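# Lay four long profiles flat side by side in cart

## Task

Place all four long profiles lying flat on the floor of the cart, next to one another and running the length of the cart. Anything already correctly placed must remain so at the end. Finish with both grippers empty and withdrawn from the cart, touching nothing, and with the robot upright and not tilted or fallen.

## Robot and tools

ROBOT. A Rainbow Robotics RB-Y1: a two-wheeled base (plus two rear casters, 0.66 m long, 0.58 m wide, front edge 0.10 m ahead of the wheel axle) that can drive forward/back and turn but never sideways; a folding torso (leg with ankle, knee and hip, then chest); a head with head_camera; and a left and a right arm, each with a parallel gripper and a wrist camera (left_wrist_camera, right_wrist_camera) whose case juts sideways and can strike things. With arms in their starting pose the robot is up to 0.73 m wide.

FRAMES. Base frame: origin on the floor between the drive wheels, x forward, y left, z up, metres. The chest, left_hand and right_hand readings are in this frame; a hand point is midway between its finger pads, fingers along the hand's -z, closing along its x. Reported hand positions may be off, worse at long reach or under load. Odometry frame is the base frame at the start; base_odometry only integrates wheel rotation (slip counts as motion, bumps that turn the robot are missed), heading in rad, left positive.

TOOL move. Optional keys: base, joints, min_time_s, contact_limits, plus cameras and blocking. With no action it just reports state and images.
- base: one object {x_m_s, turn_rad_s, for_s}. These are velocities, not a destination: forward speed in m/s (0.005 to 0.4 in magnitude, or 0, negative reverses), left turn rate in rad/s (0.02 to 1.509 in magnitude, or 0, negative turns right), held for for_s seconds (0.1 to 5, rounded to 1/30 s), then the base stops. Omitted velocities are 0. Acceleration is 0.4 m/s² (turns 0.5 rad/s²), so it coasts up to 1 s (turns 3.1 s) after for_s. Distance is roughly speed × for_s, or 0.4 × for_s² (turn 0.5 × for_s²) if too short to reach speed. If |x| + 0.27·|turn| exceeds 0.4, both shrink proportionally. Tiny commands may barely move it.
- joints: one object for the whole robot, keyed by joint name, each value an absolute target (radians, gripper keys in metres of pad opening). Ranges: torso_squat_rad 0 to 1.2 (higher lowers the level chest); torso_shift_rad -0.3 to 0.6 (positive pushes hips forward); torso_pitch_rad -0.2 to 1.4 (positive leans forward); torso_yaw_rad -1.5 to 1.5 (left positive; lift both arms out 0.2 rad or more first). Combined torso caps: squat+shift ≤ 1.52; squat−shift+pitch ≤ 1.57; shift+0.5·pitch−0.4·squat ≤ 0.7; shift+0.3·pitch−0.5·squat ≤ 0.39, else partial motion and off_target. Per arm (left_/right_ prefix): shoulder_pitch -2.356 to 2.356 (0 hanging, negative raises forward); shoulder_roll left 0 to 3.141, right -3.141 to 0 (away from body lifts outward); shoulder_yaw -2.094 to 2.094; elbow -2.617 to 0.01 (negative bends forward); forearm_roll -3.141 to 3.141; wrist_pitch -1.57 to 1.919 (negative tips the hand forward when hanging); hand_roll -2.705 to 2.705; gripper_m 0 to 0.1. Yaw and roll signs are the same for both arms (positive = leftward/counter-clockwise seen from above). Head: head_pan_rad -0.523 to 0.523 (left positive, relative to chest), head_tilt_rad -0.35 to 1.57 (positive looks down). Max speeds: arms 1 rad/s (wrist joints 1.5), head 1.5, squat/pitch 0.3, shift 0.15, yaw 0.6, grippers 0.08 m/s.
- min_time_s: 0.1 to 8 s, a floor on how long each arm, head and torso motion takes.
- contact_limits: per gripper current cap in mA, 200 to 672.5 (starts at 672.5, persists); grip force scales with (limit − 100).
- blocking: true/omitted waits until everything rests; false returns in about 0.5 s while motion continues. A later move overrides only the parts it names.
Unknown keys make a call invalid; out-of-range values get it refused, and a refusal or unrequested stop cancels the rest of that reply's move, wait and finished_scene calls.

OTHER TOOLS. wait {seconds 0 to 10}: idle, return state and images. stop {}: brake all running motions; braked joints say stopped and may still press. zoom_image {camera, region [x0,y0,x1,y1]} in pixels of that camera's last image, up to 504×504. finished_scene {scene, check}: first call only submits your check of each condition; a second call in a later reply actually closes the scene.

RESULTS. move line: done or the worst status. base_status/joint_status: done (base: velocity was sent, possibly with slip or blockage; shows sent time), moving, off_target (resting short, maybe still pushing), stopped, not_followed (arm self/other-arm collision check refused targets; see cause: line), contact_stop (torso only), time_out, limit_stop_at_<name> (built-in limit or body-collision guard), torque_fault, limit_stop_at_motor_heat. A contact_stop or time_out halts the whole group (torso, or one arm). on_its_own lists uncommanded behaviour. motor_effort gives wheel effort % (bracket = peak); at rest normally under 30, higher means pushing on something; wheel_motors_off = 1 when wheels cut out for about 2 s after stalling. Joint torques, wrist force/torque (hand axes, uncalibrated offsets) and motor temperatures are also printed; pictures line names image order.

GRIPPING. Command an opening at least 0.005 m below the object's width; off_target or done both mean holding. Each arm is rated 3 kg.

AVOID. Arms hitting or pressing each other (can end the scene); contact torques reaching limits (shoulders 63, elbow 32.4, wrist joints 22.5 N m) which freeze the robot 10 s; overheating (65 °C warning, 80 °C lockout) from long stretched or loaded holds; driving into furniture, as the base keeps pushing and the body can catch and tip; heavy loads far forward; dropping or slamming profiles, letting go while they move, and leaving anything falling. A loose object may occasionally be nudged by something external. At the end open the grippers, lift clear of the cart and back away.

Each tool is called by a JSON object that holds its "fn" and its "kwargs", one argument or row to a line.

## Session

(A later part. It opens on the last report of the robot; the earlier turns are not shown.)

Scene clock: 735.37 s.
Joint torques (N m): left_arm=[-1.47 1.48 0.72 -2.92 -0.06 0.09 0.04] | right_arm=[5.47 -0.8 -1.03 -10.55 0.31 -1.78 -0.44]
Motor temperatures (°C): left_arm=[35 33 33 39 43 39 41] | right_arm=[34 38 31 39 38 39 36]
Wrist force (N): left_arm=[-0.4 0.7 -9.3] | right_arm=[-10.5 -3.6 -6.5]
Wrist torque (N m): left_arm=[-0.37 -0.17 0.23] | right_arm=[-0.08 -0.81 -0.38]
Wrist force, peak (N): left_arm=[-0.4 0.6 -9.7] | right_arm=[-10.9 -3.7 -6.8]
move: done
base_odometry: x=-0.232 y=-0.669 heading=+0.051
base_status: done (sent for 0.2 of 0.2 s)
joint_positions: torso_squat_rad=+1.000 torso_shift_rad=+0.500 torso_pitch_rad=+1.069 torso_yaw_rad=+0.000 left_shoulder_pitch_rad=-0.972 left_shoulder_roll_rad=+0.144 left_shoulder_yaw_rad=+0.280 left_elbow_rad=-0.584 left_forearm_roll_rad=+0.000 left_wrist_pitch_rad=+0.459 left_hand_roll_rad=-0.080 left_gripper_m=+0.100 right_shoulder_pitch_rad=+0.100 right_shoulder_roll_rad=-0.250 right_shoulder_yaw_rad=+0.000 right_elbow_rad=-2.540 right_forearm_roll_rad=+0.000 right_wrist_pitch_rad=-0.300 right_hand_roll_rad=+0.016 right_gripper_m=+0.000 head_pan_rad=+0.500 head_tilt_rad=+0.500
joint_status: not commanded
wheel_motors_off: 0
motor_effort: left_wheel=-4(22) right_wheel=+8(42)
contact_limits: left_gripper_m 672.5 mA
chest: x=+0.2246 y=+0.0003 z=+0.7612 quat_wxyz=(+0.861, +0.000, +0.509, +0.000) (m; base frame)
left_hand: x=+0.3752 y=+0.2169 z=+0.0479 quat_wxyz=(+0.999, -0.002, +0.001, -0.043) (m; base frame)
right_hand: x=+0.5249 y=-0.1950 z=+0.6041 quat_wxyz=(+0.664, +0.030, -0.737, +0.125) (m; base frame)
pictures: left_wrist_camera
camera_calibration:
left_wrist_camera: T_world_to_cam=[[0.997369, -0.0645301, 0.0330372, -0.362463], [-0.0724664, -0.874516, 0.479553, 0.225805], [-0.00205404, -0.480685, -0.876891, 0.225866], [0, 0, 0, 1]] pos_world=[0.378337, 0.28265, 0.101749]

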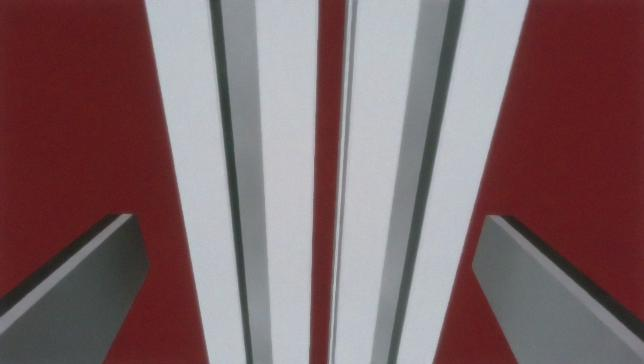

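{"fn": "move", "kwargs": {
  "joints": {"left_gripper_m":0.04},
  "cameras": []
}}

{"fn": "move", "kwargs": {
  "joints": {"left_shoulder_pitch_rad":-0.644,"left_shoulder_roll_rad":0.0646,"left_shoulder_yaw_rad":0.2025,"left_elbow_rad":-1.321,"left_wrist_pitch_rad":0.8666},
  "min_time_s": 2,
  "cameras": ["head_camera","left_wrist_camera"]
}}

Scene clock: 739.80 s.
Joint torques (N m): left_arm=[-0.73 1.15 0.68 -2.3 -0.23 0.08 0.36] | right_arm=[5.45 -0.05 -0.28 -10.56 0.36 -1.86 -0.32]
Motor temperatures (°C): left_arm=[35 33 33 39 43 39 41] | right_arm=[34 38 31 39 38 39 36]
Wrist force (N): left_arm=[-0.7 0.3 -6.4] | right_arm=[-10.6 -3.9 -6.6]
Wrist torque (N m): left_arm=[-0.37 -0.21 -0.27] | right_arm=[-0.06 -0.83 -0.39]
Wrist force, peak (N): left_arm=[3.3 0.8 -10.8] | right_arm=[-10.7 -3.9 -6.8]
move: off_target
base_odometry: x=-0.232 y=-0.669 heading=+0.051
base_status: not commanded
joint_positions: torso_squat_rad=+1.000 torso_shift_rad=+0.500 torso_pitch_rad=+1.069 torso_yaw_rad=+0.000 left_shoulder_pitch_rad=-0.972 left_shoulder_roll_rad=+0.144 left_shoulder_yaw_rad=+0.280 left_elbow_rad=-0.584 left_forearm_roll_rad=+0.000 left_wrist_pitch_rad=+0.458 left_hand_roll_rad=-0.080 left_gripper_m=+0.060 right_shoulder_pitch_rad=+0.100 right_shoulder_roll_rad=-0.250 right_shoulder_yaw_rad=+0.000 right_elbow_rad=-2.540 right_forearm_roll_rad=+0.000 right_wrist_pitch_rad=-0.300 right_hand_roll_rad=+0.016 right_gripper_m=+0.000 head_pan_rad=+0.500 head_tilt_rad=+0.500
joint_status: left_gripper_m off_target (ended at +0.060, target +0.040)
wheel_motors_off: 0
motor_effort: left_wheel=-4(4) right_wheel=+7(8)
contact_limits: left_gripper_m 672.5 mA
chest: x=+0.2246 y=+0.0003 z=+0.7612 quat_wxyz=(+0.861, +0.000, +0.509, +0.000) (m; base frame)
left_hand: x=+0.3754 y=+0.2168 z=+0.0480 quat_wxyz=(+0.999, -0.002, +0.001, -0.043) (m; base frame)
right_hand: x=+0.5249 y=-0.1950 z=+0.6041 quat_wxyz=(+0.664, +0.030, -0.737, +0.125) (m; base frame)
pictures: none
No camera images: "cameras" was empty.

Scene clock: 742.10 s.
Joint torques (N m): left_arm=[-0.63 -0.06 -1.05 -9.17 -0.2 -0.11 0.38] | right_arm=[5.87 -0.17 -0.98 -10.27 0.47 -2.09 -0.36]
Motor temperatures (°C): left_arm=[35 33 33 39 43 39 41] | right_arm=[34 38 31 39 38 39 36]
Wrist force (N): left_arm=[-0.6 0.3 -28.3] | right_arm=[-10.6 -3.8 -6.6]
Wrist torque (N m): left_arm=[-0.30 -0.25 0.20] | right_arm=[-0.07 -0.82 -0.40]
Wrist force, peak (N): left_arm=[-1.6 -1.5 -28.9] | right_arm=[-10.7 -3.8 -6.7]
move: done
base_odometry: x=-0.232 y=-0.669 heading=+0.051
base_status: not commanded
joint_positions: torso_squat_rad=+1.000 torso_shift_rad=+0.500 torso_pitch_rad=+1.069 torso_yaw_rad=+0.000 left_shoulder_pitch_rad=-0.644 left_shoulder_roll_rad=+0.065 left_shoulder_yaw_rad=+0.203 left_elbow_rad=-1.320 left_forearm_roll_rad=+0.000 left_wrist_pitch_rad=+0.867 left_hand_roll_rad=-0.080 left_gripper_m=+0.060 right_shoulder_pitch_rad=+0.100 right_shoulder_roll_rad=-0.250 right_shoulder_yaw_rad=+0.000 right_elbow_rad=-2.540 right_forearm_roll_rad=+0.000 right_wrist_pitch_rad=-0.300 right_hand_roll_rad=+0.016 right_gripper_m=+0.000 head_pan_rad=+0.500 head_tilt_rad=+0.500
joint_status: all done
wheel_motors_off: 0
motor_effort: left_wheel=-4(5) right_wheel=+6(8)
contact_limits: left_gripper_m 672.5 mA
chest: x=+0.2247 y=+0.0003 z=+0.7612 quat_wxyz=(+0.860, +0.000, +0.509, +0.000) (m; base frame)
left_hand: x=+0.3755 y=+0.2179 z=+0.1178 quat_wxyz=(+0.999, -0.002, +0.001, -0.041) (m; base frame)
right_hand: x=+0.5249 y=-0.1950 z=+0.6040 quat_wxyz=(+0.664, +0.030, -0.737, +0.125) (m; base frame)
pictures: head_camera, left_wrist_camera
camera_calibration:
head_camera: T_world_to_cam=[[0.200868, -0.904609, -0.375945, 0.23848], [-0.979587, -0.182424, -0.0844407, 0.529909], [0.00780428, 0.385233, -0.922786, 0.711235], [0, 0, 0, 1]] pos_world=[0.465639, 0.0384082, 0.790719]
left_wrist_camera: T_world_to_cam=[[0.997563, -0.0616354, 0.032707, -0.365599], [-0.0697702, -0.875128, 0.478836, 0.192471], [-0.000890462, -0.479951, -0.877295, 0.287098], [0, 0, 0, 1]] pos_world=[0.378392, 0.283696, 0.171665]

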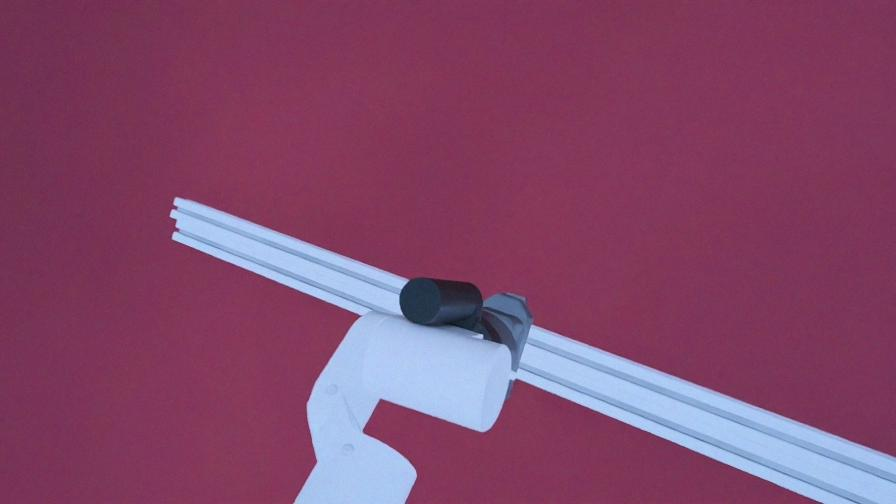

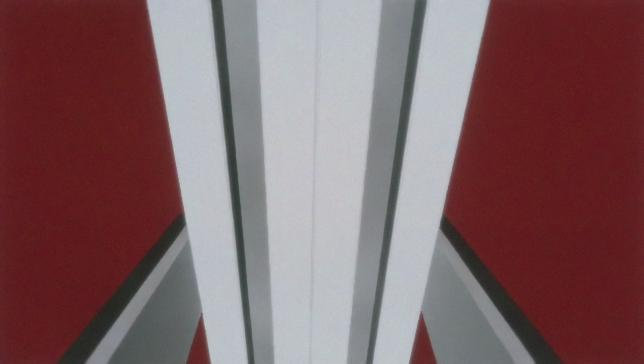

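{"fn": "move", "kwargs": {
  "joints": {"torso_squat_rad":0.6,"torso_shift_rad":0.35,"torso_pitch_rad":1.1,"left_shoulder_pitch_rad":-0.8857,"left_shoulder_roll_rad":0.1203,"left_shoulder_yaw_rad":0.2626,"left_elbow_rad":-1.3755,"left_wrist_pitch_rad":1.1315,"left_hand_roll_rad":-0.016},
  "min_time_s": 2,
  "cameras": []
}}

{"fn": "move", "kwargs": {
  "base": {"turn_rad_s":-0.8,"for_s":0.4},
  "joints": {"torso_squat_rad":0.35,"torso_shift_rad":0.25,"torso_pitch_rad":0.9,"left_shoulder_pitch_rad":-0.84,"left_shoulder_roll_rad":0.1085,"left_shoulder_yaw_rad":0.252,"left_elbow_rad":-1.959,"left_wrist_pitch_rad":1.869,"head_tilt_rad":0.3,"head_pan_rad":0},
  "min_time_s": 2.5,
  "cameras": ["head_camera"]
}}

Scene clock: 750.10 s.
Joint torques (N m): left_arm=[-6.63 2.42 0.8 -10.64 -0.02 0.29 0.41] | right_arm=[6.04 -0.16 -0.58 -10.85 0.51 -1.97 -0.24]
Motor temperatures (°C): left_arm=[35 33 33 39 43 39 41] | right_arm=[34 38 31 40 38 39 36]
Wrist force (N): left_arm=[-0.1 0.2 -28.1] | right_arm=[-10.7 -3.6 -6.9]
Wrist torque (N m): left_arm=[-0.38 -0.17 0.19] | right_arm=[-0.05 -0.83 -0.38]
Wrist force, peak (N): left_arm=[-1.5 -0.1 -29.3] | right_arm=[-11.1 -3.5 -7.0]
move: done
base_odometry: x=-0.232 y=-0.669 heading=+0.051
base_status: not commanded
joint_positions: torso_squat_rad=+0.600 torso_shift_rad=+0.350 torso_pitch_rad=+1.101 torso_yaw_rad=+0.000 left_shoulder_pitch_rad=-0.885 left_shoulder_roll_rad=+0.120 left_shoulder_yaw_rad=+0.262 left_elbow_rad=-1.375 left_forearm_roll_rad=+0.000 left_wrist_pitch_rad=+1.131 left_hand_roll_rad=-0.016 left_gripper_m=+0.060 right_shoulder_pitch_rad=+0.100 right_shoulder_roll_rad=-0.250 right_shoulder_yaw_rad=+0.000 right_elbow_rad=-2.540 right_forearm_roll_rad=+0.000 right_wrist_pitch_rad=-0.300 right_hand_roll_rad=+0.016 right_gripper_m=+0.000 head_pan_rad=+0.500 head_tilt_rad=+0.500
joint_status: all done
wheel_motors_off: 0
motor_effort: left_wheel=-3(4) right_wheel=+10(12)
contact_limits: left_gripper_m 672.5 mA
chest: x=+0.2461 y=+0.0003 z=+0.9633 quat_wxyz=(+0.852, +0.000, +0.523, +0.000) (m; base frame)
left_hand: x=+0.4968 y=+0.2169 z=+0.3558 quat_wxyz=(+1.000, -0.002, +0.002, -0.010) (m; base frame)
right_hand: x=+0.5413 y=-0.1950 z=+0.7967 quat_wxyz=(+0.675, +0.032, -0.726, +0.125) (m; base frame)
pictures: none
No camera images: "cameras" was empty.

Scene clock: 752.90 s.
Joint torques (N m): left_arm=[-11.53 1.6 -1.28 -13.05 -0.13 0.17 0.62] | right_arm=[4.06 -0.78 -1.36 -11.28 0.25 -2.06 -0.33]
Motor temperatures (°C): left_arm=[35 33 33 40 43 39 41] | right_arm=[34 38 31 40 38 39 36]
Wrist force (N): left_arm=[0.4 0.6 -27.5] | right_arm=[-10.9 -3.8 -5.6]
Wrist torque (N m): left_arm=[-0.30 -0.14 0.25] | right_arm=[-0.05 -0.82 -0.40]
Wrist force, peak (N): left_arm=[-1.5 1.4 -29.2] | right_arm=[-11.0 -3.4 -7.2]
move: done
base_odometry: x=-0.232 y=-0.669 heading=-0.028
base_status: done (sent for 0.4 of 0.4 s)
joint_positions: torso_squat_rad=+0.350 torso_shift_rad=+0.250 torso_pitch_rad=+0.901 torso_yaw_rad=+0.000 left_shoulder_pitch_rad=-0.839 left_shoulder_roll_rad=+0.109 left_shoulder_yaw_rad=+0.252 left_elbow_rad=-1.958 left_forearm_roll_rad=+0.000 left_wrist_pitch_rad=+1.869 left_hand_roll_rad=-0.016 left_gripper_m=+0.060 right_shoulder_pitch_rad=+0.100 right_shoulder_roll_rad=-0.250 right_shoulder_yaw_rad=+0.000 right_elbow_rad=-2.540 right_forearm_roll_rad=+0.000 right_wrist_pitch_rad=-0.300 right_hand_roll_rad=+0.016 right_gripper_m=+0.000 head_pan_rad=+0.000 head_tilt_rad=+0.300
joint_status: all done
wheel_motors_off: 0
motor_effort: left_wheel=+12(23) right_wheel=-9(23)
contact_limits: left_gripper_m 672.5 mA
chest: x=+0.1774 y=+0.0004 z=+1.1097 quat_wxyz=(+0.900, +0.000, +0.435, +0.000) (m; base frame)
left_hand: x=+0.4982 y=+0.2179 z=+0.6954 quat_wxyz=(+1.000, -0.002, +0.002, -0.010) (m; base frame)
right_hand: x=+0.4998 y=-0.1949 z=+1.0050 quat_wxyz=(+0.600, +0.020, -0.790, +0.128) (m; base frame)
pictures: head_camera
camera_calibration:
head_camera: T_world_to_cam=[[-0.0483273, -0.998222, 0.0348785, -0.0196143], [-0.913089, 0.0299969, -0.406655, 0.869219], [0.404886, -0.0514997, -0.912916, 0.911114], [0, 0, 0, 1]] pos_world=[0.423829, 0.00126877, 1.18593]

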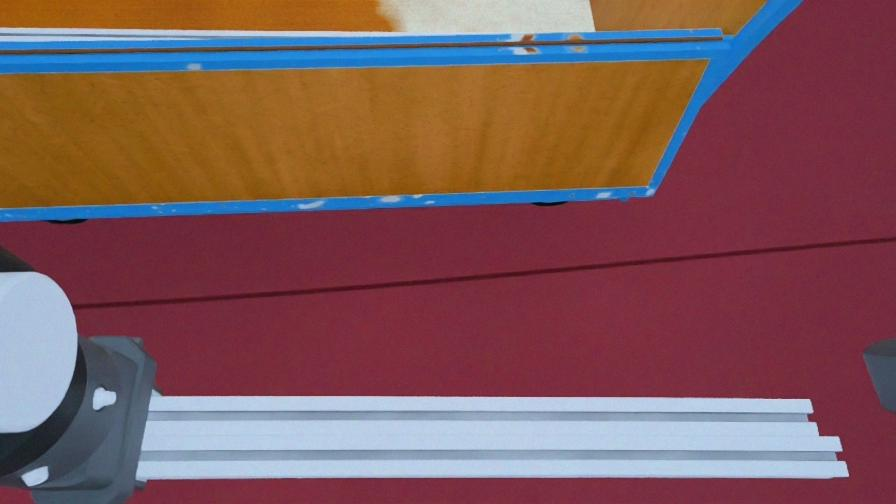

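{"fn": "move", "kwargs": {
  "base": {"x_m_s":0.3,"for_s":1.3},
  "joints": {"head_tilt_rad":0.3},
  "cameras": ["head_camera"]
}}

Scene clock: 760.13 s.
Joint torques (N m): left_arm=[-11.29 2.27 -1.83 -12.19 -0.1 0.24 0.59] | right_arm=[3.72 -0.69 -0.68 -10.85 0.26 -1.94 -0.22]
Motor temperatures (°C): left_arm=[35 33 33 41 43 38 41] | right_arm=[34 38 31 40 38 39 36]
Wrist force (N): left_arm=[-0.3 0.3 -27.6] | right_arm=[-10.8 -3.6 -5.8]
Wrist torque (N m): left_arm=[-0.31 -0.22 0.26] | right_arm=[-0.07 -0.83 -0.37]
Wrist force, peak (N): left_arm=[-1.6 0.1 -28.4] | right_arm=[-11.0 -3.8 -5.8]
move: done
base_odometry: x=+0.157 y=-0.680 heading=-0.028
base_status: done (sent for 1.3 of 1.3 s)
joint_positions: torso_squat_rad=+0.350 torso_shift_rad=+0.250 torso_pitch_rad=+0.901 torso_yaw_rad=+0.000 left_shoulder_pitch_rad=-0.839 left_shoulder_roll_rad=+0.108 left_shoulder_yaw_rad=+0.252 left_elbow_rad=-1.958 left_forearm_roll_rad=+0.000 left_wrist_pitch_rad=+1.869 left_hand_roll_rad=-0.016 left_gripper_m=+0.060 right_shoulder_pitch_rad=+0.100 right_shoulder_roll_rad=-0.250 right_shoulder_yaw_rad=+0.000 right_elbow_rad=-2.540 right_forearm_roll_rad=+0.000 right_wrist_pitch_rad=-0.300 right_hand_roll_rad=+0.016 right_gripper_m=+0.000 head_pan_rad=+0.000 head_tilt_rad=+0.300
joint_status: all done
wheel_motors_off: 0
motor_effort: left_wheel=+8(46) right_wheel=-12(23)
contact_limits: left_gripper_m 672.5 mA
chest: x=+0.1775 y=+0.0004 z=+1.1097 quat_wxyz=(+0.900, +0.000, +0.435, +0.000) (m; base frame)
left_hand: x=+0.4982 y=+0.2179 z=+0.6954 quat_wxyz=(+1.000, -0.002, +0.002, -0.010) (m; base frame)
right_hand: x=+0.4998 y=-0.1949 z=+1.0050 quat_wxyz=(+0.600, +0.020, -0.790, +0.128) (m; base frame)
pictures: head_camera
camera_calibration:
head_camera: T_world_to_cam=[[-0.0483282, -0.998222, 0.0348809, -0.0196151], [-0.913095, 0.0299976, -0.406642, 0.869238], [0.404873, -0.0515018, -0.912922, 0.911109], [0, 0, 0, 1]] pos_world=[0.423865, 0.00126852, 1.18592]

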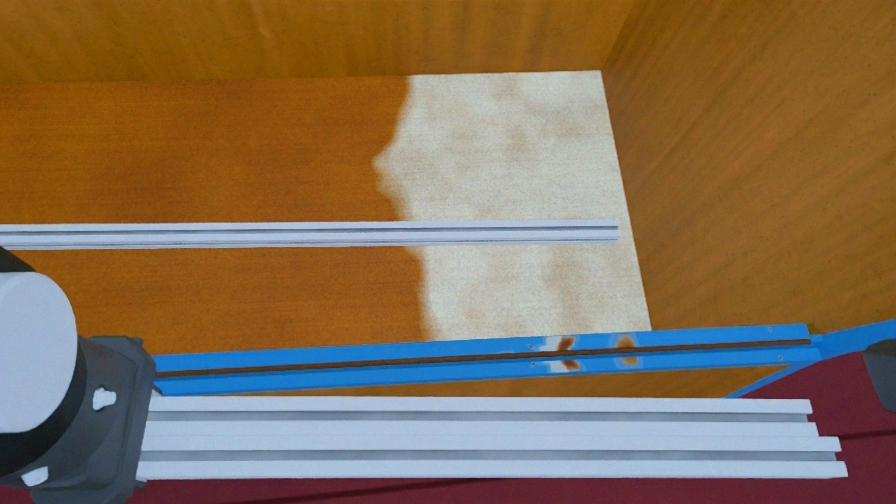

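{"fn": "move", "kwargs": {
  "base": {"x_m_s":0.25,"for_s":0.9},
  "joints": {"head_tilt_rad":0.5},
  "cameras": ["head_camera"]
}}

Scene clock: 764.80 s.
Joint torques (N m): left_arm=[-11.41 1.15 -1.67 -12.41 -0.15 0.43 0.56] | right_arm=[4.22 -0.71 -0.95 -11.32 0.31 -1.98 -0.52]
Motor temperatures (°C): left_arm=[35 33 33 41 43 38 41] | right_arm=[34 38 31 40 38 40 36]
Wrist force (N): left_arm=[0.0 0.6 -27.5] | right_arm=[-10.7 -3.6 -5.5]
Wrist torque (N m): left_arm=[-0.35 -0.17 0.27] | right_arm=[-0.05 -0.82 -0.39]
Wrist force, peak (N): left_arm=[0.6 0.7 -28.4] | right_arm=[-10.9 -3.6 -6.2]
move: done
base_odometry: x=+0.382 y=-0.686 heading=-0.027
base_status: done (sent for 0.9 of 0.9 s)
joint_positions: torso_squat_rad=+0.350 torso_shift_rad=+0.250 torso_pitch_rad=+0.901 torso_yaw_rad=+0.000 left_shoulder_pitch_rad=-0.839 left_shoulder_roll_rad=+0.108 left_shoulder_yaw_rad=+0.252 left_elbow_rad=-1.958 left_forearm_roll_rad=+0.000 left_wrist_pitch_rad=+1.869 left_hand_roll_rad=-0.016 left_gripper_m=+0.060 right_shoulder_pitch_rad=+0.100 right_shoulder_roll_rad=-0.250 right_shoulder_yaw_rad=+0.000 right_elbow_rad=-2.540 right_forearm_roll_rad=+0.000 right_wrist_pitch_rad=-0.300 right_hand_roll_rad=+0.016 right_gripper_m=+0.000 head_pan_rad=+0.000 head_tilt_rad=+0.500
joint_status: all done
wheel_motors_off: 0
motor_effort: left_wheel=+8(39) right_wheel=-12(24)
contact_limits: left_gripper_m 672.5 mA
chest: x=+0.1775 y=+0.0004 z=+1.1097 quat_wxyz=(+0.900, +0.000, +0.435, +0.000) (m; base frame)
left_hand: x=+0.4982 y=+0.2179 z=+0.6954 quat_wxyz=(+1.000, -0.002, +0.002, -0.010) (m; base frame)
right_hand: x=+0.4998 y=-0.1949 z=+1.0050 quat_wxyz=(+0.600, +0.020, -0.790, +0.128) (m; base frame)
pictures: head_camera
camera_calibration:
head_camera: T_world_to_cam=[[-0.0405637, -0.998212, 0.0438982, -0.0332862], [-0.975671, 0.0300976, -0.217162, 0.660498], [0.215453, -0.0516391, -0.975148, 1.05271], [0, 0, 0, 1]] pos_world=[0.41627, 0.00125481, 1.17144]

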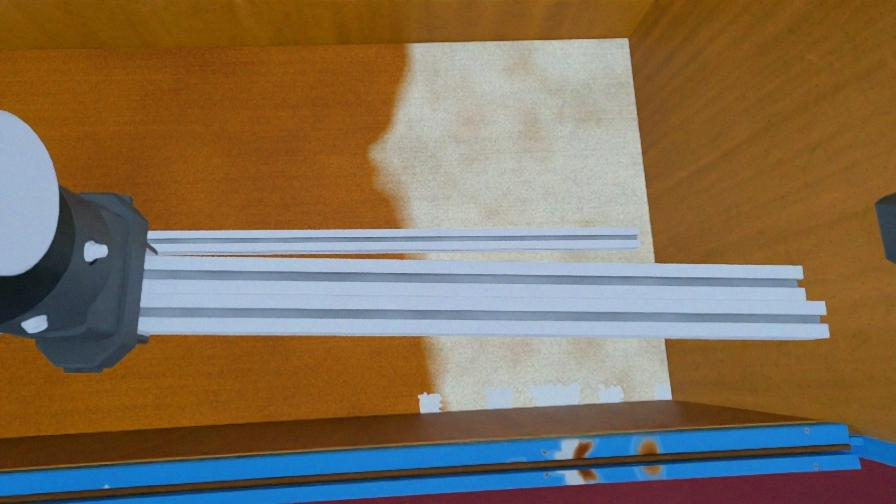

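{"fn": "move", "kwargs": {
  "joints": {"head_tilt_rad":0.5,"head_pan_rad":0.5},
  "cameras": ["head_camera"]
}}

Scene clock: 770.97 s.
Joint torques (N m): left_arm=[-11.88 2.18 -1.25 -11.9 -0.09 0.11 0.54] | right_arm=[4.18 -0.36 -1.37 -11.09 0.42 -1.94 -0.36]
Motor temperatures (°C): left_arm=[36 33 33 41 43 38 41] | right_arm=[34 38 31 40 38 40 36]
Wrist force (N): left_arm=[-0.6 0.2 -27.5] | right_arm=[-10.6 -3.6 -5.8]
Wrist torque (N m): left_arm=[-0.19 -0.23 0.24] | right_arm=[-0.08 -0.81 -0.37]
Wrist force, peak (N): left_arm=[0.4 0.7 -28.1] | right_arm=[-10.9 -3.8 -5.8]
move: done
base_odometry: x=+0.382 y=-0.686 heading=-0.027
base_status: not commanded
joint_positions: torso_squat_rad=+0.350 torso_shift_rad=+0.250 torso_pitch_rad=+0.901 torso_yaw_rad=+0.000 left_shoulder_pitch_rad=-0.839 left_shoulder_roll_rad=+0.108 left_shoulder_yaw_rad=+0.252 left_elbow_rad=-1.958 left_forearm_roll_rad=+0.000 left_wrist_pitch_rad=+1.869 left_hand_roll_rad=-0.016 left_gripper_m=+0.060 right_shoulder_pitch_rad=+0.100 right_shoulder_roll_rad=-0.250 right_shoulder_yaw_rad=+0.000 right_elbow_rad=-2.540 right_forearm_roll_rad=+0.000 right_wrist_pitch_rad=-0.300 right_hand_roll_rad=+0.016 right_gripper_m=+0.000 head_pan_rad=+0.500 head_tilt_rad=+0.500
joint_status: all done
wheel_motors_off: 0
motor_effort: left_wheel=+8(9) right_wheel=-12(15)
contact_limits: left_gripper_m 672.5 mA
chest: x=+0.1775 y=+0.0004 z=+1.1097 quat_wxyz=(+0.900, +0.000, +0.435, +0.000) (m; base frame)
left_hand: x=+0.4982 y=+0.2179 z=+0.6954 quat_wxyz=(+1.000, -0.002, +0.002, -0.010) (m; base frame)
right_hand: x=+0.4998 y=-0.1949 z=+1.0050 quat_wxyz=(+0.600, +0.020, -0.790, +0.128) (m; base frame)
pictures: head_camera
camera_calibration:
head_camera: T_world_to_cam=[[0.260997, -0.904632, -0.336929, 0.325081], [-0.951615, -0.182461, -0.247258, 0.688846], [0.162202, 0.38516, -0.908483, 0.989913], [0, 0, 0, 1]] pos_world=[0.410106, 0.0384904, 1.17917]

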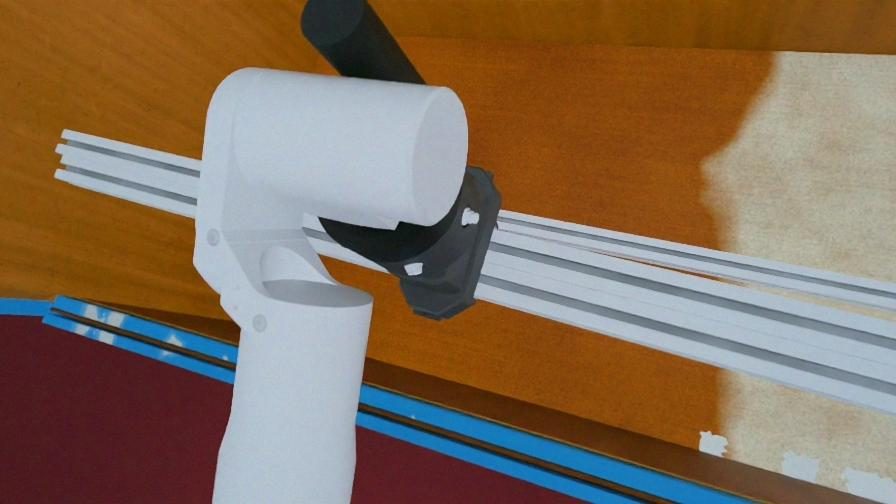

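{"fn": "move", "kwargs": {
  "joints": {"torso_squat_rad":0.6,"torso_shift_rad":0.35,"torso_pitch_rad":1.1,"left_shoulder_pitch_rad":-0.8857,"left_shoulder_roll_rad":0.1203,"left_shoulder_yaw_rad":0.2626,"left_elbow_rad":-1.3755,"left_wrist_pitch_rad":1.1315,"head_pan_rad":0},
  "min_time_s": 2.5,
  "cameras": ["head_camera","left_wrist_camera"]
}}

Scene clock: 779.03 s.
Joint torques (N m): left_arm=[-8.13 3.08 0.37 -9.91 -0.06 0.11 0.42] | right_arm=[6.29 -0.31 -0.73 -10.5 0.22 -1.99 -0.34]
Motor temperatures (°C): left_arm=[36 33 33 42 43 38 41] | right_arm=[34 38 31 40 38 40 36]
Wrist force (N): left_arm=[-0.2 0.4 -28.0] | right_arm=[-10.9 -3.5 -7.1]
Wrist torque (N m): left_arm=[-0.26 -0.20 0.21] | right_arm=[-0.05 -0.85 -0.38]
Wrist force, peak (N): left_arm=[-0.4 0.6 -29.1] | right_arm=[-10.9 -3.8 -7.2]
move: done
base_odometry: x=+0.382 y=-0.686 heading=-0.027
base_status: not commanded
joint_positions: torso_squat_rad=+0.600 torso_shift_rad=+0.350 torso_pitch_rad=+1.101 torso_yaw_rad=+0.000 left_shoulder_pitch_rad=-0.885 left_shoulder_roll_rad=+0.120 left_shoulder_yaw_rad=+0.262 left_elbow_rad=-1.375 left_forearm_roll_rad=+0.000 left_wrist_pitch_rad=+1.131 left_hand_roll_rad=-0.016 left_gripper_m=+0.060 right_shoulder_pitch_rad=+0.100 right_shoulder_roll_rad=-0.250 right_shoulder_yaw_rad=+0.000 right_elbow_rad=-2.540 right_forearm_roll_rad=+0.000 right_wrist_pitch_rad=-0.300 right_hand_roll_rad=+0.016 right_gripper_m=+0.000 head_pan_rad=+0.000 head_tilt_rad=+0.500
joint_status: all done
wheel_motors_off: 0
motor_effort: left_wheel=+10(11) right_wheel=-11(15)
contact_limits: left_gripper_m 672.5 mA
chest: x=+0.2462 y=+0.0003 z=+0.9633 quat_wxyz=(+0.852, +0.000, +0.523, +0.000) (m; base frame)
left_hand: x=+0.4968 y=+0.2169 z=+0.3558 quat_wxyz=(+1.000, -0.002, +0.002, -0.010) (m; base frame)
right_hand: x=+0.5413 y=-0.1950 z=+0.7968 quat_wxyz=(+0.675, +0.032, -0.726, +0.125) (m; base frame)
pictures: head_camera, left_wrist_camera
camera_calibration:
head_camera: T_world_to_cam=[[-0.0310742, -0.998211, 0.0510796, -0.0333526], [-0.999362, 0.0301283, -0.0191847, 0.510821], [0.0176114, -0.0516431, -0.99851, 0.966398], [0, 0, 0, 1]] pos_world=[0.492439, 0.00122467, 0.976462]
left_wrist_camera: T_world_to_cam=[[0.999547, 0.000842576, 0.0300772, -0.508113], [-0.0136976, -0.877278, 0.479786, 0.0582705], [0.0267903, -0.479981, -0.87687, 0.481633], [0, 0, 0, 1]] pos_world=[0.495778, 0.282722, 0.409655]

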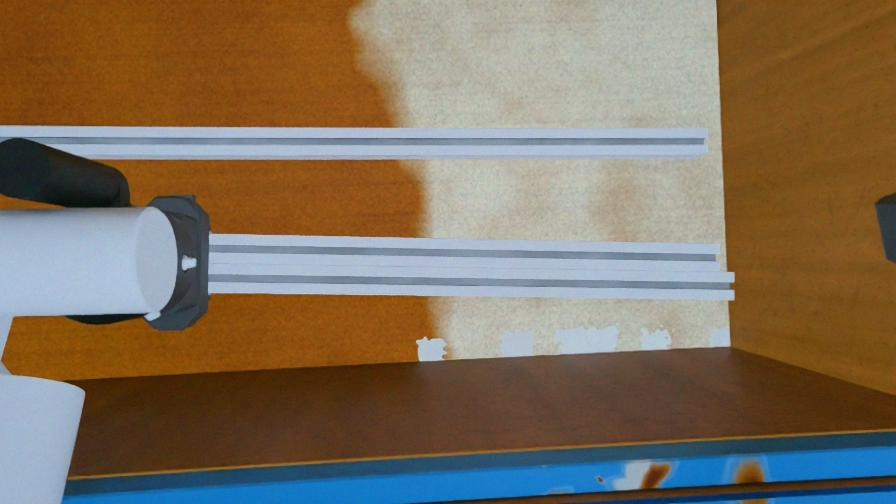

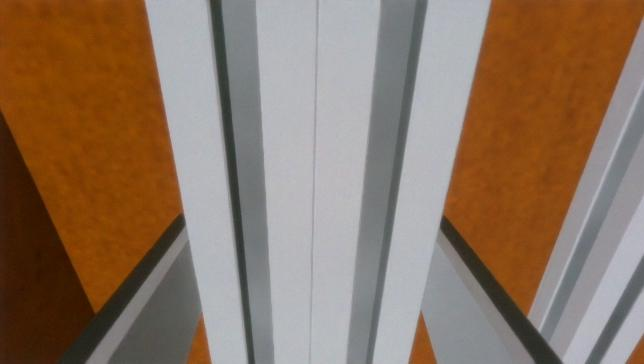

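{"fn": "move", "kwargs": {
  "joints": {"left_shoulder_pitch_rad":-1.005,"left_shoulder_roll_rad":0.154,"left_shoulder_yaw_rad":0.286,"left_elbow_rad":-1.043,"left_wrist_pitch_rad":0.923},
  "min_time_s": 1.5,
  "cameras": []
}}

{"fn": "move", "kwargs": {
  "joints": {"torso_squat_rad":0.62},
  "min_time_s": 1,
  "cameras": ["head_camera"]
}}

Scene clock: 786.33 s.
Joint torques (N m): left_arm=[-11.47 5.85 1.31 -8.5 -0.54 -3.59 0.38] | right_arm=[6.25 -0.47 -0.46 -10.8 0.24 -2.24 -0.31]
Motor temperatures (°C): left_arm=[36 33 33 42 43 39 40] | right_arm=[34 38 31 40 38 40 36]
Wrist force (N): left_arm=[-13.4 -2.3 6.0] | right_arm=[-10.5 -3.6 -7.0]
Wrist torque (N m): left_arm=[-0.44 0.27 -0.39] | right_arm=[-0.04 -0.82 -0.38]
Wrist force, peak (N): left_arm=[-45.6 -2.0 98.5] | right_arm=[-11.7 -3.3 -7.0]
move: done
base_odometry: x=+0.382 y=-0.686 heading=-0.027
base_status: not commanded
joint_positions: torso_squat_rad=+0.600 torso_shift_rad=+0.350 torso_pitch_rad=+1.099 torso_yaw_rad=+0.000 left_shoulder_pitch_rad=-1.003 left_shoulder_roll_rad=+0.153 left_shoulder_yaw_rad=+0.286 left_elbow_rad=-1.042 left_forearm_roll_rad=+0.000 left_wrist_pitch_rad=+0.924 left_hand_roll_rad=-0.016 left_gripper_m=+0.061 right_shoulder_pitch_rad=+0.100 right_shoulder_roll_rad=-0.250 right_shoulder_yaw_rad=+0.000 right_elbow_rad=-2.540 right_forearm_roll_rad=+0.000 right_wrist_pitch_rad=-0.300 right_hand_roll_rad=+0.016 right_gripper_m=+0.000 head_pan_rad=+0.000 head_tilt_rad=+0.500
joint_status: all done
wheel_motors_off: 0
motor_effort: left_wheel=+17(27) right_wheel=-9(14)
contact_limits: left_gripper_m 672.5 mA
chest: x=+0.2456 y=+0.0002 z=+0.9638 quat_wxyz=(+0.853, +0.000, +0.522, +0.000) (m; base frame)
left_hand: x=+0.4957 y=+0.2165 z=+0.3115 quat_wxyz=(+1.000, -0.002, +0.004, -0.011) (m; base frame)
right_hand: x=+0.5410 y=-0.1950 z=+0.7975 quat_wxyz=(+0.675, +0.033, -0.726, +0.125) (m; base frame)
pictures: none
No camera images: "cameras" was empty.

Scene clock: 787.63 s.
Joint torques (N m): left_arm=[-6.38 3.4 1.17 -3.4 -0.44 -3.47 0.35] | right_arm=[6.15 -0.03 -0.82 -10.66 0.46 -2.05 -0.48]
Motor temperatures (°C): left_arm=[36 33 33 42 43 39 40] | right_arm=[34 38 31 40 38 40 36]
Wrist force (N): left_arm=[-15.1 -0.7 39.4] | right_arm=[-10.9 -3.6 -7.1]
Wrist torque (N m): left_arm=[-0.36 -0.20 -0.51] | right_arm=[-0.05 -0.87 -0.38]
Wrist force, peak (N): left_arm=[-18.3 -1.6 39.8] | right_arm=[-11.1 -3.6 -7.0]
move: done
base_odometry: x=+0.382 y=-0.686 heading=-0.027
base_status: not commanded
joint_positions: torso_squat_rad=+0.620 torso_shift_rad=+0.349 torso_pitch_rad=+1.098 torso_yaw_rad=+0.000 left_shoulder_pitch_rad=-1.005 left_shoulder_roll_rad=+0.153 left_shoulder_yaw_rad=+0.286 left_elbow_rad=-1.044 left_forearm_roll_rad=+0.000 left_wrist_pitch_rad=+0.924 left_hand_roll_rad=-0.016 left_gripper_m=+0.061 right_shoulder_pitch_rad=+0.100 right_shoulder_roll_rad=-0.250 right_shoulder_yaw_rad=+0.000 right_elbow_rad=-2.540 right_forearm_roll_rad=+0.000 right_wrist_pitch_rad=-0.300 right_hand_roll_rad=+0.016 right_gripper_m=+0.000 head_pan_rad=+0.000 head_tilt_rad=+0.500
joint_status: all done
wheel_motors_off: 0
motor_effort: left_wheel=+17(18) right_wheel=-8(10)
contact_limits: left_gripper_m 672.5 mA
chest: x=+0.2425 y=+0.0002 z=+0.9566 quat_wxyz=(+0.853, +0.000, +0.522, +0.000) (m; base frame)
left_hand: x=+0.4946 y=+0.2166 z=+0.3050 quat_wxyz=(+1.000, -0.002, +0.002, -0.011) (m; base frame)
right_hand: x=+0.5380 y=-0.1950 z=+0.7906 quat_wxyz=(+0.675, +0.032, -0.727, +0.125) (m; base frame)
pictures: head_camera
camera_calibration:
head_camera: T_world_to_cam=[[-0.0310748, -0.998239, 0.0505302, -0.0327293], [-0.999318, 0.030021, -0.021481, 0.509203], [0.0199262, -0.0511633, -0.998491, 0.95912], [0, 0, 0, 1]] pos_world=[0.488727, 0.00111332, 0.970265]

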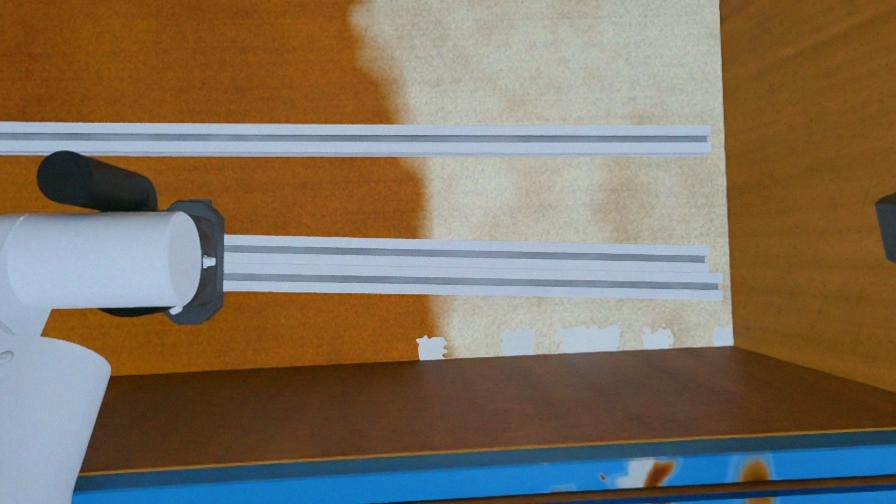

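{"fn": "move", "kwargs": {
  "joints": {"left_gripper_m":0.064},
  "contact_limits": {"left_gripper_m":300},
  "cameras": []
}}

{"fn": "move", "kwargs": {
  "joints": {"left_gripper_m":0.085},
  "contact_limits": {"left_gripper_m":672.5},
  "cameras": []
}}

{"fn": "move", "kwargs": {
  "joints": {"torso_squat_rad":0.56,"head_tilt_rad":0.3},
  "cameras": ["left_wrist_camera"]
}}

{"fn": "move", "kwargs": {
  "joints": {"torso_squat_rad":0.6,"torso_shift_rad":0.35,"torso_pitch_rad":1.1,"left_shoulder_pitch_rad":-0.8857,"left_shoulder_roll_rad":0.1203,"left_shoulder_yaw_rad":0.2626,"left_elbow_rad":-1.3755,"left_wrist_pitch_rad":1.1315},
  "cameras": ["head_camera"]
}}

{"fn": "move", "kwargs": {
  "joints": {"torso_squat_rad":0.35,"torso_shift_rad":0.25,"torso_pitch_rad":0.9,"left_shoulder_pitch_rad":-0.84,"left_shoulder_roll_rad":0.1085,"left_shoulder_yaw_rad":0.252,"left_elbow_rad":-1.959,"left_wrist_pitch_rad":1.869,"head_pan_rad":0.4,"head_tilt_rad":0.4},
  "cameras": ["head_camera"]
}}

Scene clock: 795.83 s.
Joint torques (N m): left_arm=[-6.23 2.36 0.15 -5.56 -0.12 -0.28 0.52] | right_arm=[6.45 -0.45 -0.36 -10.81 0.46 -2.08 -0.28]
Motor temperatures (°C): left_arm=[36 33 33 41 43 39 40] | right_arm=[34 38 31 41 38 40 36]
Wrist force (N): left_arm=[-0.3 0.6 -9.3] | right_arm=[-10.9 -3.5 -7.1]
Wrist torque (N m): left_arm=[-0.33 -0.20 0.21] | right_arm=[-0.07 -0.85 -0.39]
Wrist force, peak (N): left_arm=[-15.4 -0.9 40.1] | right_arm=[-11.2 -3.4 -7.3]
move: done
base_odometry: x=+0.382 y=-0.686 heading=-0.027
base_status: not commanded
joint_positions: torso_squat_rad=+0.620 torso_shift_rad=+0.350 torso_pitch_rad=+1.100 torso_yaw_rad=+0.000 left_shoulder_pitch_rad=-1.005 left_shoulder_roll_rad=+0.154 left_shoulder_yaw_rad=+0.286 left_elbow_rad=-1.043 left_forearm_roll_rad=+0.000 left_wrist_pitch_rad=+0.923 left_hand_roll_rad=-0.016 left_gripper_m=+0.064 right_shoulder_pitch_rad=+0.100 right_shoulder_roll_rad=-0.250 right_shoulder_yaw_rad=+0.000 right_elbow_rad=-2.540 right_forearm_roll_rad=+0.000 right_wrist_pitch_rad=-0.300 right_hand_roll_rad=+0.016 right_gripper_m=+0.000 head_pan_rad=+0.000 head_tilt_rad=+0.500
joint_status: all done
wheel_motors_off: 0
motor_effort: left_wheel=+13(18) right_wheel=-12(12)
contact_limits: left_gripper_m 300 mA
chest: x=+0.2431 y=+0.0002 z=+0.9561 quat_wxyz=(+0.853, +0.000, +0.523, +0.000) (m; base frame)
left_hand: x=+0.4944 y=+0.2167 z=+0.3041 quat_wxyz=(+1.000, -0.002, +0.002, -0.011) (m; base frame)
right_hand: x=+0.5384 y=-0.1950 z=+0.7897 quat_wxyz=(+0.675, +0.032, -0.726, +0.125) (m; base frame)
pictures: none
No camera images: "cameras" was empty.

Scene clock: 796.53 s.
Joint torques (N m): left_arm=[-5.48 2.91 1.15 -5.38 -0.25 -0.21 0.49] | right_arm=[6.63 -0.06 -0.9 -10.71 0.53 -2.07 -0.2]
Motor temperatures (°C): left_arm=[36 33 33 41 43 39 40] | right_arm=[34 38 31 41 38 40 36]
Wrist force (N): left_arm=[-0.3 0.7 -9.3] | right_arm=[-10.8 -3.5 -7.0]
Wrist torque (N m): left_arm=[-0.35 -0.21 0.22] | right_arm=[-0.04 -0.83 -0.37]
Wrist force, peak (N): left_arm=[-0.5 0.4 -9.7] | right_arm=[-11.2 -3.8 -7.1]
move: done
base_odometry: x=+0.382 y=-0.686 heading=-0.027
base_status: not commanded
joint_positions: torso_squat_rad=+0.620 torso_shift_rad=+0.350 torso_pitch_rad=+1.100 torso_yaw_rad=+0.000 left_shoulder_pitch_rad=-1.005 left_shoulder_roll_rad=+0.154 left_shoulder_yaw_rad=+0.286 left_elbow_rad=-1.043 left_forearm_roll_rad=+0.000 left_wrist_pitch_rad=+0.923 left_hand_roll_rad=-0.016 left_gripper_m=+0.085 right_shoulder_pitch_rad=+0.100 right_shoulder_roll_rad=-0.250 right_shoulder_yaw_rad=+0.000 right_elbow_rad=-2.540 right_forearm_roll_rad=+0.000 right_wrist_pitch_rad=-0.300 right_hand_roll_rad=+0.016 right_gripper_m=+0.000 head_pan_rad=+0.000 head_tilt_rad=+0.500
joint_status: all done
wheel_motors_off: 0
motor_effort: left_wheel=+12(14) right_wheel=-12(14)
contact_limits: left_gripper_m 672.5 mA
chest: x=+0.2431 y=+0.0002 z=+0.9561 quat_wxyz=(+0.853, +0.000, +0.523, +0.000) (m; base frame)
left_hand: x=+0.4944 y=+0.2167 z=+0.3041 quat_wxyz=(+1.000, -0.002, +0.002, -0.011) (m; base frame)
right_hand: x=+0.5384 y=-0.1950 z=+0.7897 quat_wxyz=(+0.675, +0.032, -0.726, +0.125) (m; base frame)
pictures: none
No camera images: "cameras" was empty.

Scene clock: 797.37 s.
Joint torques (N m): left_arm=[-5.05 3.05 0.5 -6.26 -0.09 -0.28 0.65] | right_arm=[5.87 -0.6 -0.64 -10.79 0.49 -2 -0.27]
Motor temperatures (°C): left_arm=[36 33 33 41 43 39 40] | right_arm=[34 38 31 41 38 40 36]
Wrist force (N): left_arm=[-0.5 0.7 -9.2] | right_arm=[-10.8 -4.0 -6.7]
Wrist torque (N m): left_arm=[-0.34 -0.22 0.23] | right_arm=[-0.02 -0.83 -0.37]
Wrist force, peak (N): left_arm=[-0.3 0.6 -9.7] | right_arm=[-11.2 -3.6 -7.2]
move: off_target
base_odometry: x=+0.382 y=-0.686 heading=-0.027
base_status: not commanded
joint_positions: torso_squat_rad=+0.583 torso_shift_rad=+0.350 torso_pitch_rad=+1.100 torso_yaw_rad=+0.000 left_shoulder_pitch_rad=-1.005 left_shoulder_roll_rad=+0.154 left_shoulder_yaw_rad=+0.286 left_elbow_rad=-1.043 left_forearm_roll_rad=+0.000 left_wrist_pitch_rad=+0.923 left_hand_roll_rad=-0.016 left_gripper_m=+0.085 right_shoulder_pitch_rad=+0.100 right_shoulder_roll_rad=-0.250 right_shoulder_yaw_rad=+0.000 right_elbow_rad=-2.540 right_forearm_roll_rad=+0.000 right_wrist_pitch_rad=-0.300 right_hand_roll_rad=+0.016 right_gripper_m=+0.000 head_pan_rad=+0.000 head_tilt_rad=+0.300
joint_status: torso_squat_rad off_target (ended at +0.583, target +0.560); the others done
wheel_motors_off: 0
on_its_own: torso_squat_rad is held at +0.583, not at your +0.560
motor_effort: left_wheel=+11(13) right_wheel=-13(13)
contact_limits: left_gripper_m 672.5 mA
chest: x=+0.2482 y=+0.0002 z=+0.9698 quat_wxyz=(+0.852, +0.000, +0.523, +0.000) (m; base frame)
left_hand: x=+0.4995 y=+0.2167 z=+0.3177 quat_wxyz=(+1.000, -0.002, +0.002, -0.011) (m; base frame)
right_hand: x=+0.5435 y=-0.1950 z=+0.8034 quat_wxyz=(+0.675, +0.033, -0.726, +0.125) (m; base frame)
pictures: left_wrist_camera
camera_calibration:
left_wrist_camera: T_world_to_cam=[[0.999556, -0.00126634, 0.0297646, -0.509069], [-0.0153819, -0.87756, 0.47922, 0.0774856], [0.0255134, -0.479465, -0.87719, 0.44868], [0, 0, 0, 1]] pos_world=[0.498588, 0.28248, 0.371597]

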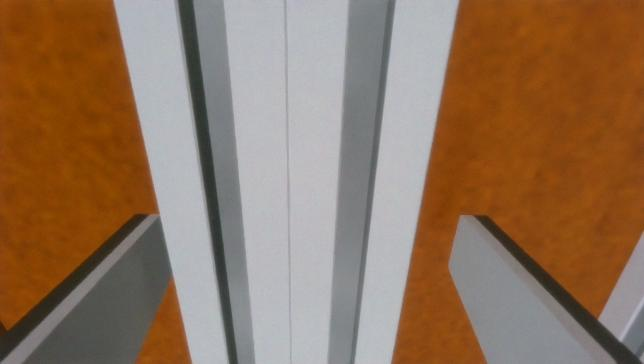

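Scene clock: 798.33 s.
Joint torques (N m): left_arm=[-4.53 0.88 -1.3 -7.44 -0.22 0.1 0.57] | right_arm=[6.14 -0.39 -0.87 -10.68 0.39 -2.2 -0.29]
Motor temperatures (°C): left_arm=[36 33 33 41 43 39 40] | right_arm=[34 38 31 41 38 40 36]
Wrist force (N): left_arm=[-0.6 0.2 -9.9] | right_arm=[-10.9 -3.7 -7.2]
Wrist torque (N m): left_arm=[-0.31 -0.19 0.19] | right_arm=[-0.04 -0.84 -0.38]
Wrist force, peak (N): left_arm=[-2.1 -0.5 -10.1] | right_arm=[-11.2 -3.7 -7.2]
move: done
base_odometry: x=+0.382 y=-0.686 heading=-0.027
base_status: not commanded
joint_positions: torso_squat_rad=+0.600 torso_shift_rad=+0.350 torso_pitch_rad=+1.100 torso_yaw_rad=+0.000 left_shoulder_pitch_rad=-0.886 left_shoulder_roll_rad=+0.120 left_shoulder_yaw_rad=+0.263 left_elbow_rad=-1.375 left_forearm_roll_rad=+0.000 left_wrist_pitch_rad=+1.132 left_hand_roll_rad=-0.016 left_gripper_m=+0.085 right_shoulder_pitch_rad=+0.100 right_shoulder_roll_rad=-0.250 right_shoulder_yaw_rad=+0.000 right_elbow_rad=-2.540 right_forearm_roll_rad=+0.000 right_wrist_pitch_rad=-0.300 right_hand_roll_rad=+0.016 right_gripper_m=+0.000 head_pan_rad=+0.000 head_tilt_rad=+0.300
joint_status: all done
wheel_motors_off: 0
motor_effort: left_wheel=+12(13) right_wheel=-11(14)
contact_limits: left_gripper_m 672.5 mA
chest: x=+0.2459 y=+0.0003 z=+0.9636 quat_wxyz=(+0.853, +0.000, +0.523, +0.000) (m; base frame)
left_hand: x=+0.4979 y=+0.2172 z=+0.3566 quat_wxyz=(+1.000, -0.002, +0.001, -0.010) (m; base frame)
right_hand: x=+0.5412 y=-0.1950 z=+0.7971 quat_wxyz=(+0.675, +0.032, -0.726, +0.125) (m; base frame)
pictures: head_camera
camera_calibration:
head_camera: T_world_to_cam=[[-0.0404673, -0.998232, 0.0435411, -0.0215783], [-0.975504, 0.0300405, -0.217923, 0.7058], [0.216229, -0.0512932, -0.974994, 0.856154], [0, 0, 0, 1]] pos_world=[0.502511, 0.00117213, 0.989495]

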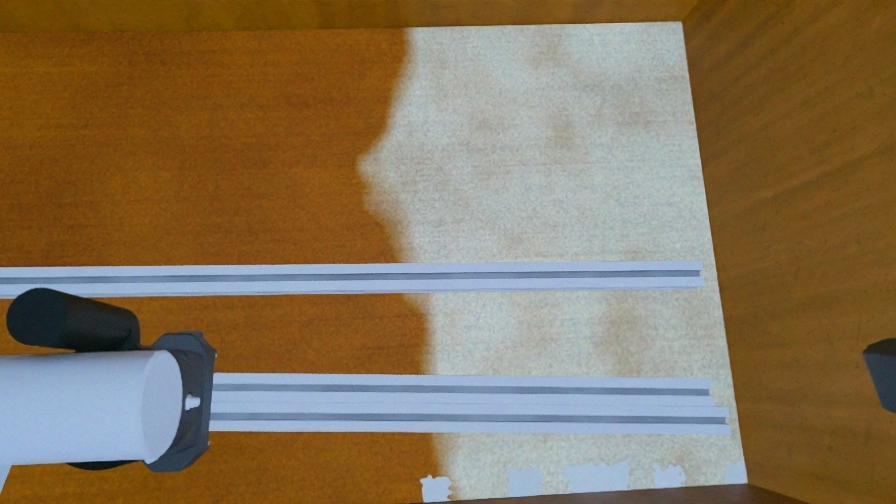

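Scene clock: 800.03 s.
Joint torques (N m): left_arm=[-6.97 0.81 -1.23 -7.95 -0.14 -0.12 0.8] | right_arm=[4.47 -0.8 -1.22 -10.97 0.39 -2.06 -0.39]
Motor temperatures (°C): left_arm=[36 33 33 41 43 39 40] | right_arm=[34 38 31 41 38 40 36]
Wrist force (N): left_arm=[-0.5 0.5 -9.4] | right_arm=[-10.7 -3.7 -5.6]
Wrist torque (N m): left_arm=[-0.36 -0.18 0.26] | right_arm=[-0.04 -0.81 -0.39]
Wrist force, peak (N): left_arm=[-0.7 0.4 -10.9] | right_arm=[-11.3 -3.6 -7.3]
move: done
base_odometry: x=+0.382 y=-0.686 heading=-0.027
base_status: not commanded
joint_positions: torso_squat_rad=+0.350 torso_shift_rad=+0.250 torso_pitch_rad=+0.900 torso_yaw_rad=+0.000 left_shoulder_pitch_rad=-0.840 left_shoulder_roll_rad=+0.109 left_shoulder_yaw_rad=+0.252 left_elbow_rad=-1.959 left_forearm_roll_rad=+0.000 left_wrist_pitch_rad=+1.869 left_hand_roll_rad=-0.016 left_gripper_m=+0.085 right_shoulder_pitch_rad=+0.100 right_shoulder_roll_rad=-0.250 right_shoulder_yaw_rad=+0.000 right_elbow_rad=-2.540 right_forearm_roll_rad=+0.000 right_wrist_pitch_rad=-0.300 right_hand_roll_rad=+0.016 right_gripper_m=+0.000 head_pan_rad=+0.400 head_tilt_rad=+0.400
joint_status: all done
wheel_motors_off: 0
motor_effort: left_wheel=+12(13) right_wheel=-9(14)
contact_limits: left_gripper_m 672.5 mA
chest: x=+0.1770 y=+0.0003 z=+1.1100 quat_wxyz=(+0.900, +0.000, +0.435, +0.000) (m; base frame)
left_hand: x=+0.4989 y=+0.2178 z=+0.6966 quat_wxyz=(+1.000, -0.001, +0.001, -0.010) (m; base frame)
right_hand: x=+0.4995 y=-0.1950 z=+1.0056 quat_wxyz=(+0.599, +0.020, -0.790, +0.128) (m; base frame)
pictures: head_camera
camera_calibration:
head_camera: T_world_to_cam=[[0.199785, -0.942269, -0.268727, 0.263559], [-0.939338, -0.106148, -0.326154, 0.780141], [0.278801, 0.317586, -0.906316, 0.947291], [0, 0, 0, 1]] pos_world=[0.416056, 0.0303073, 1.18382]

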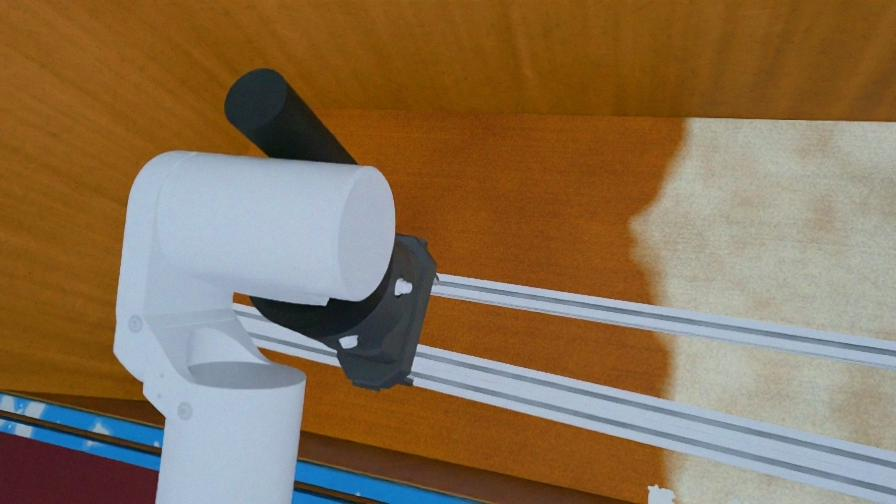

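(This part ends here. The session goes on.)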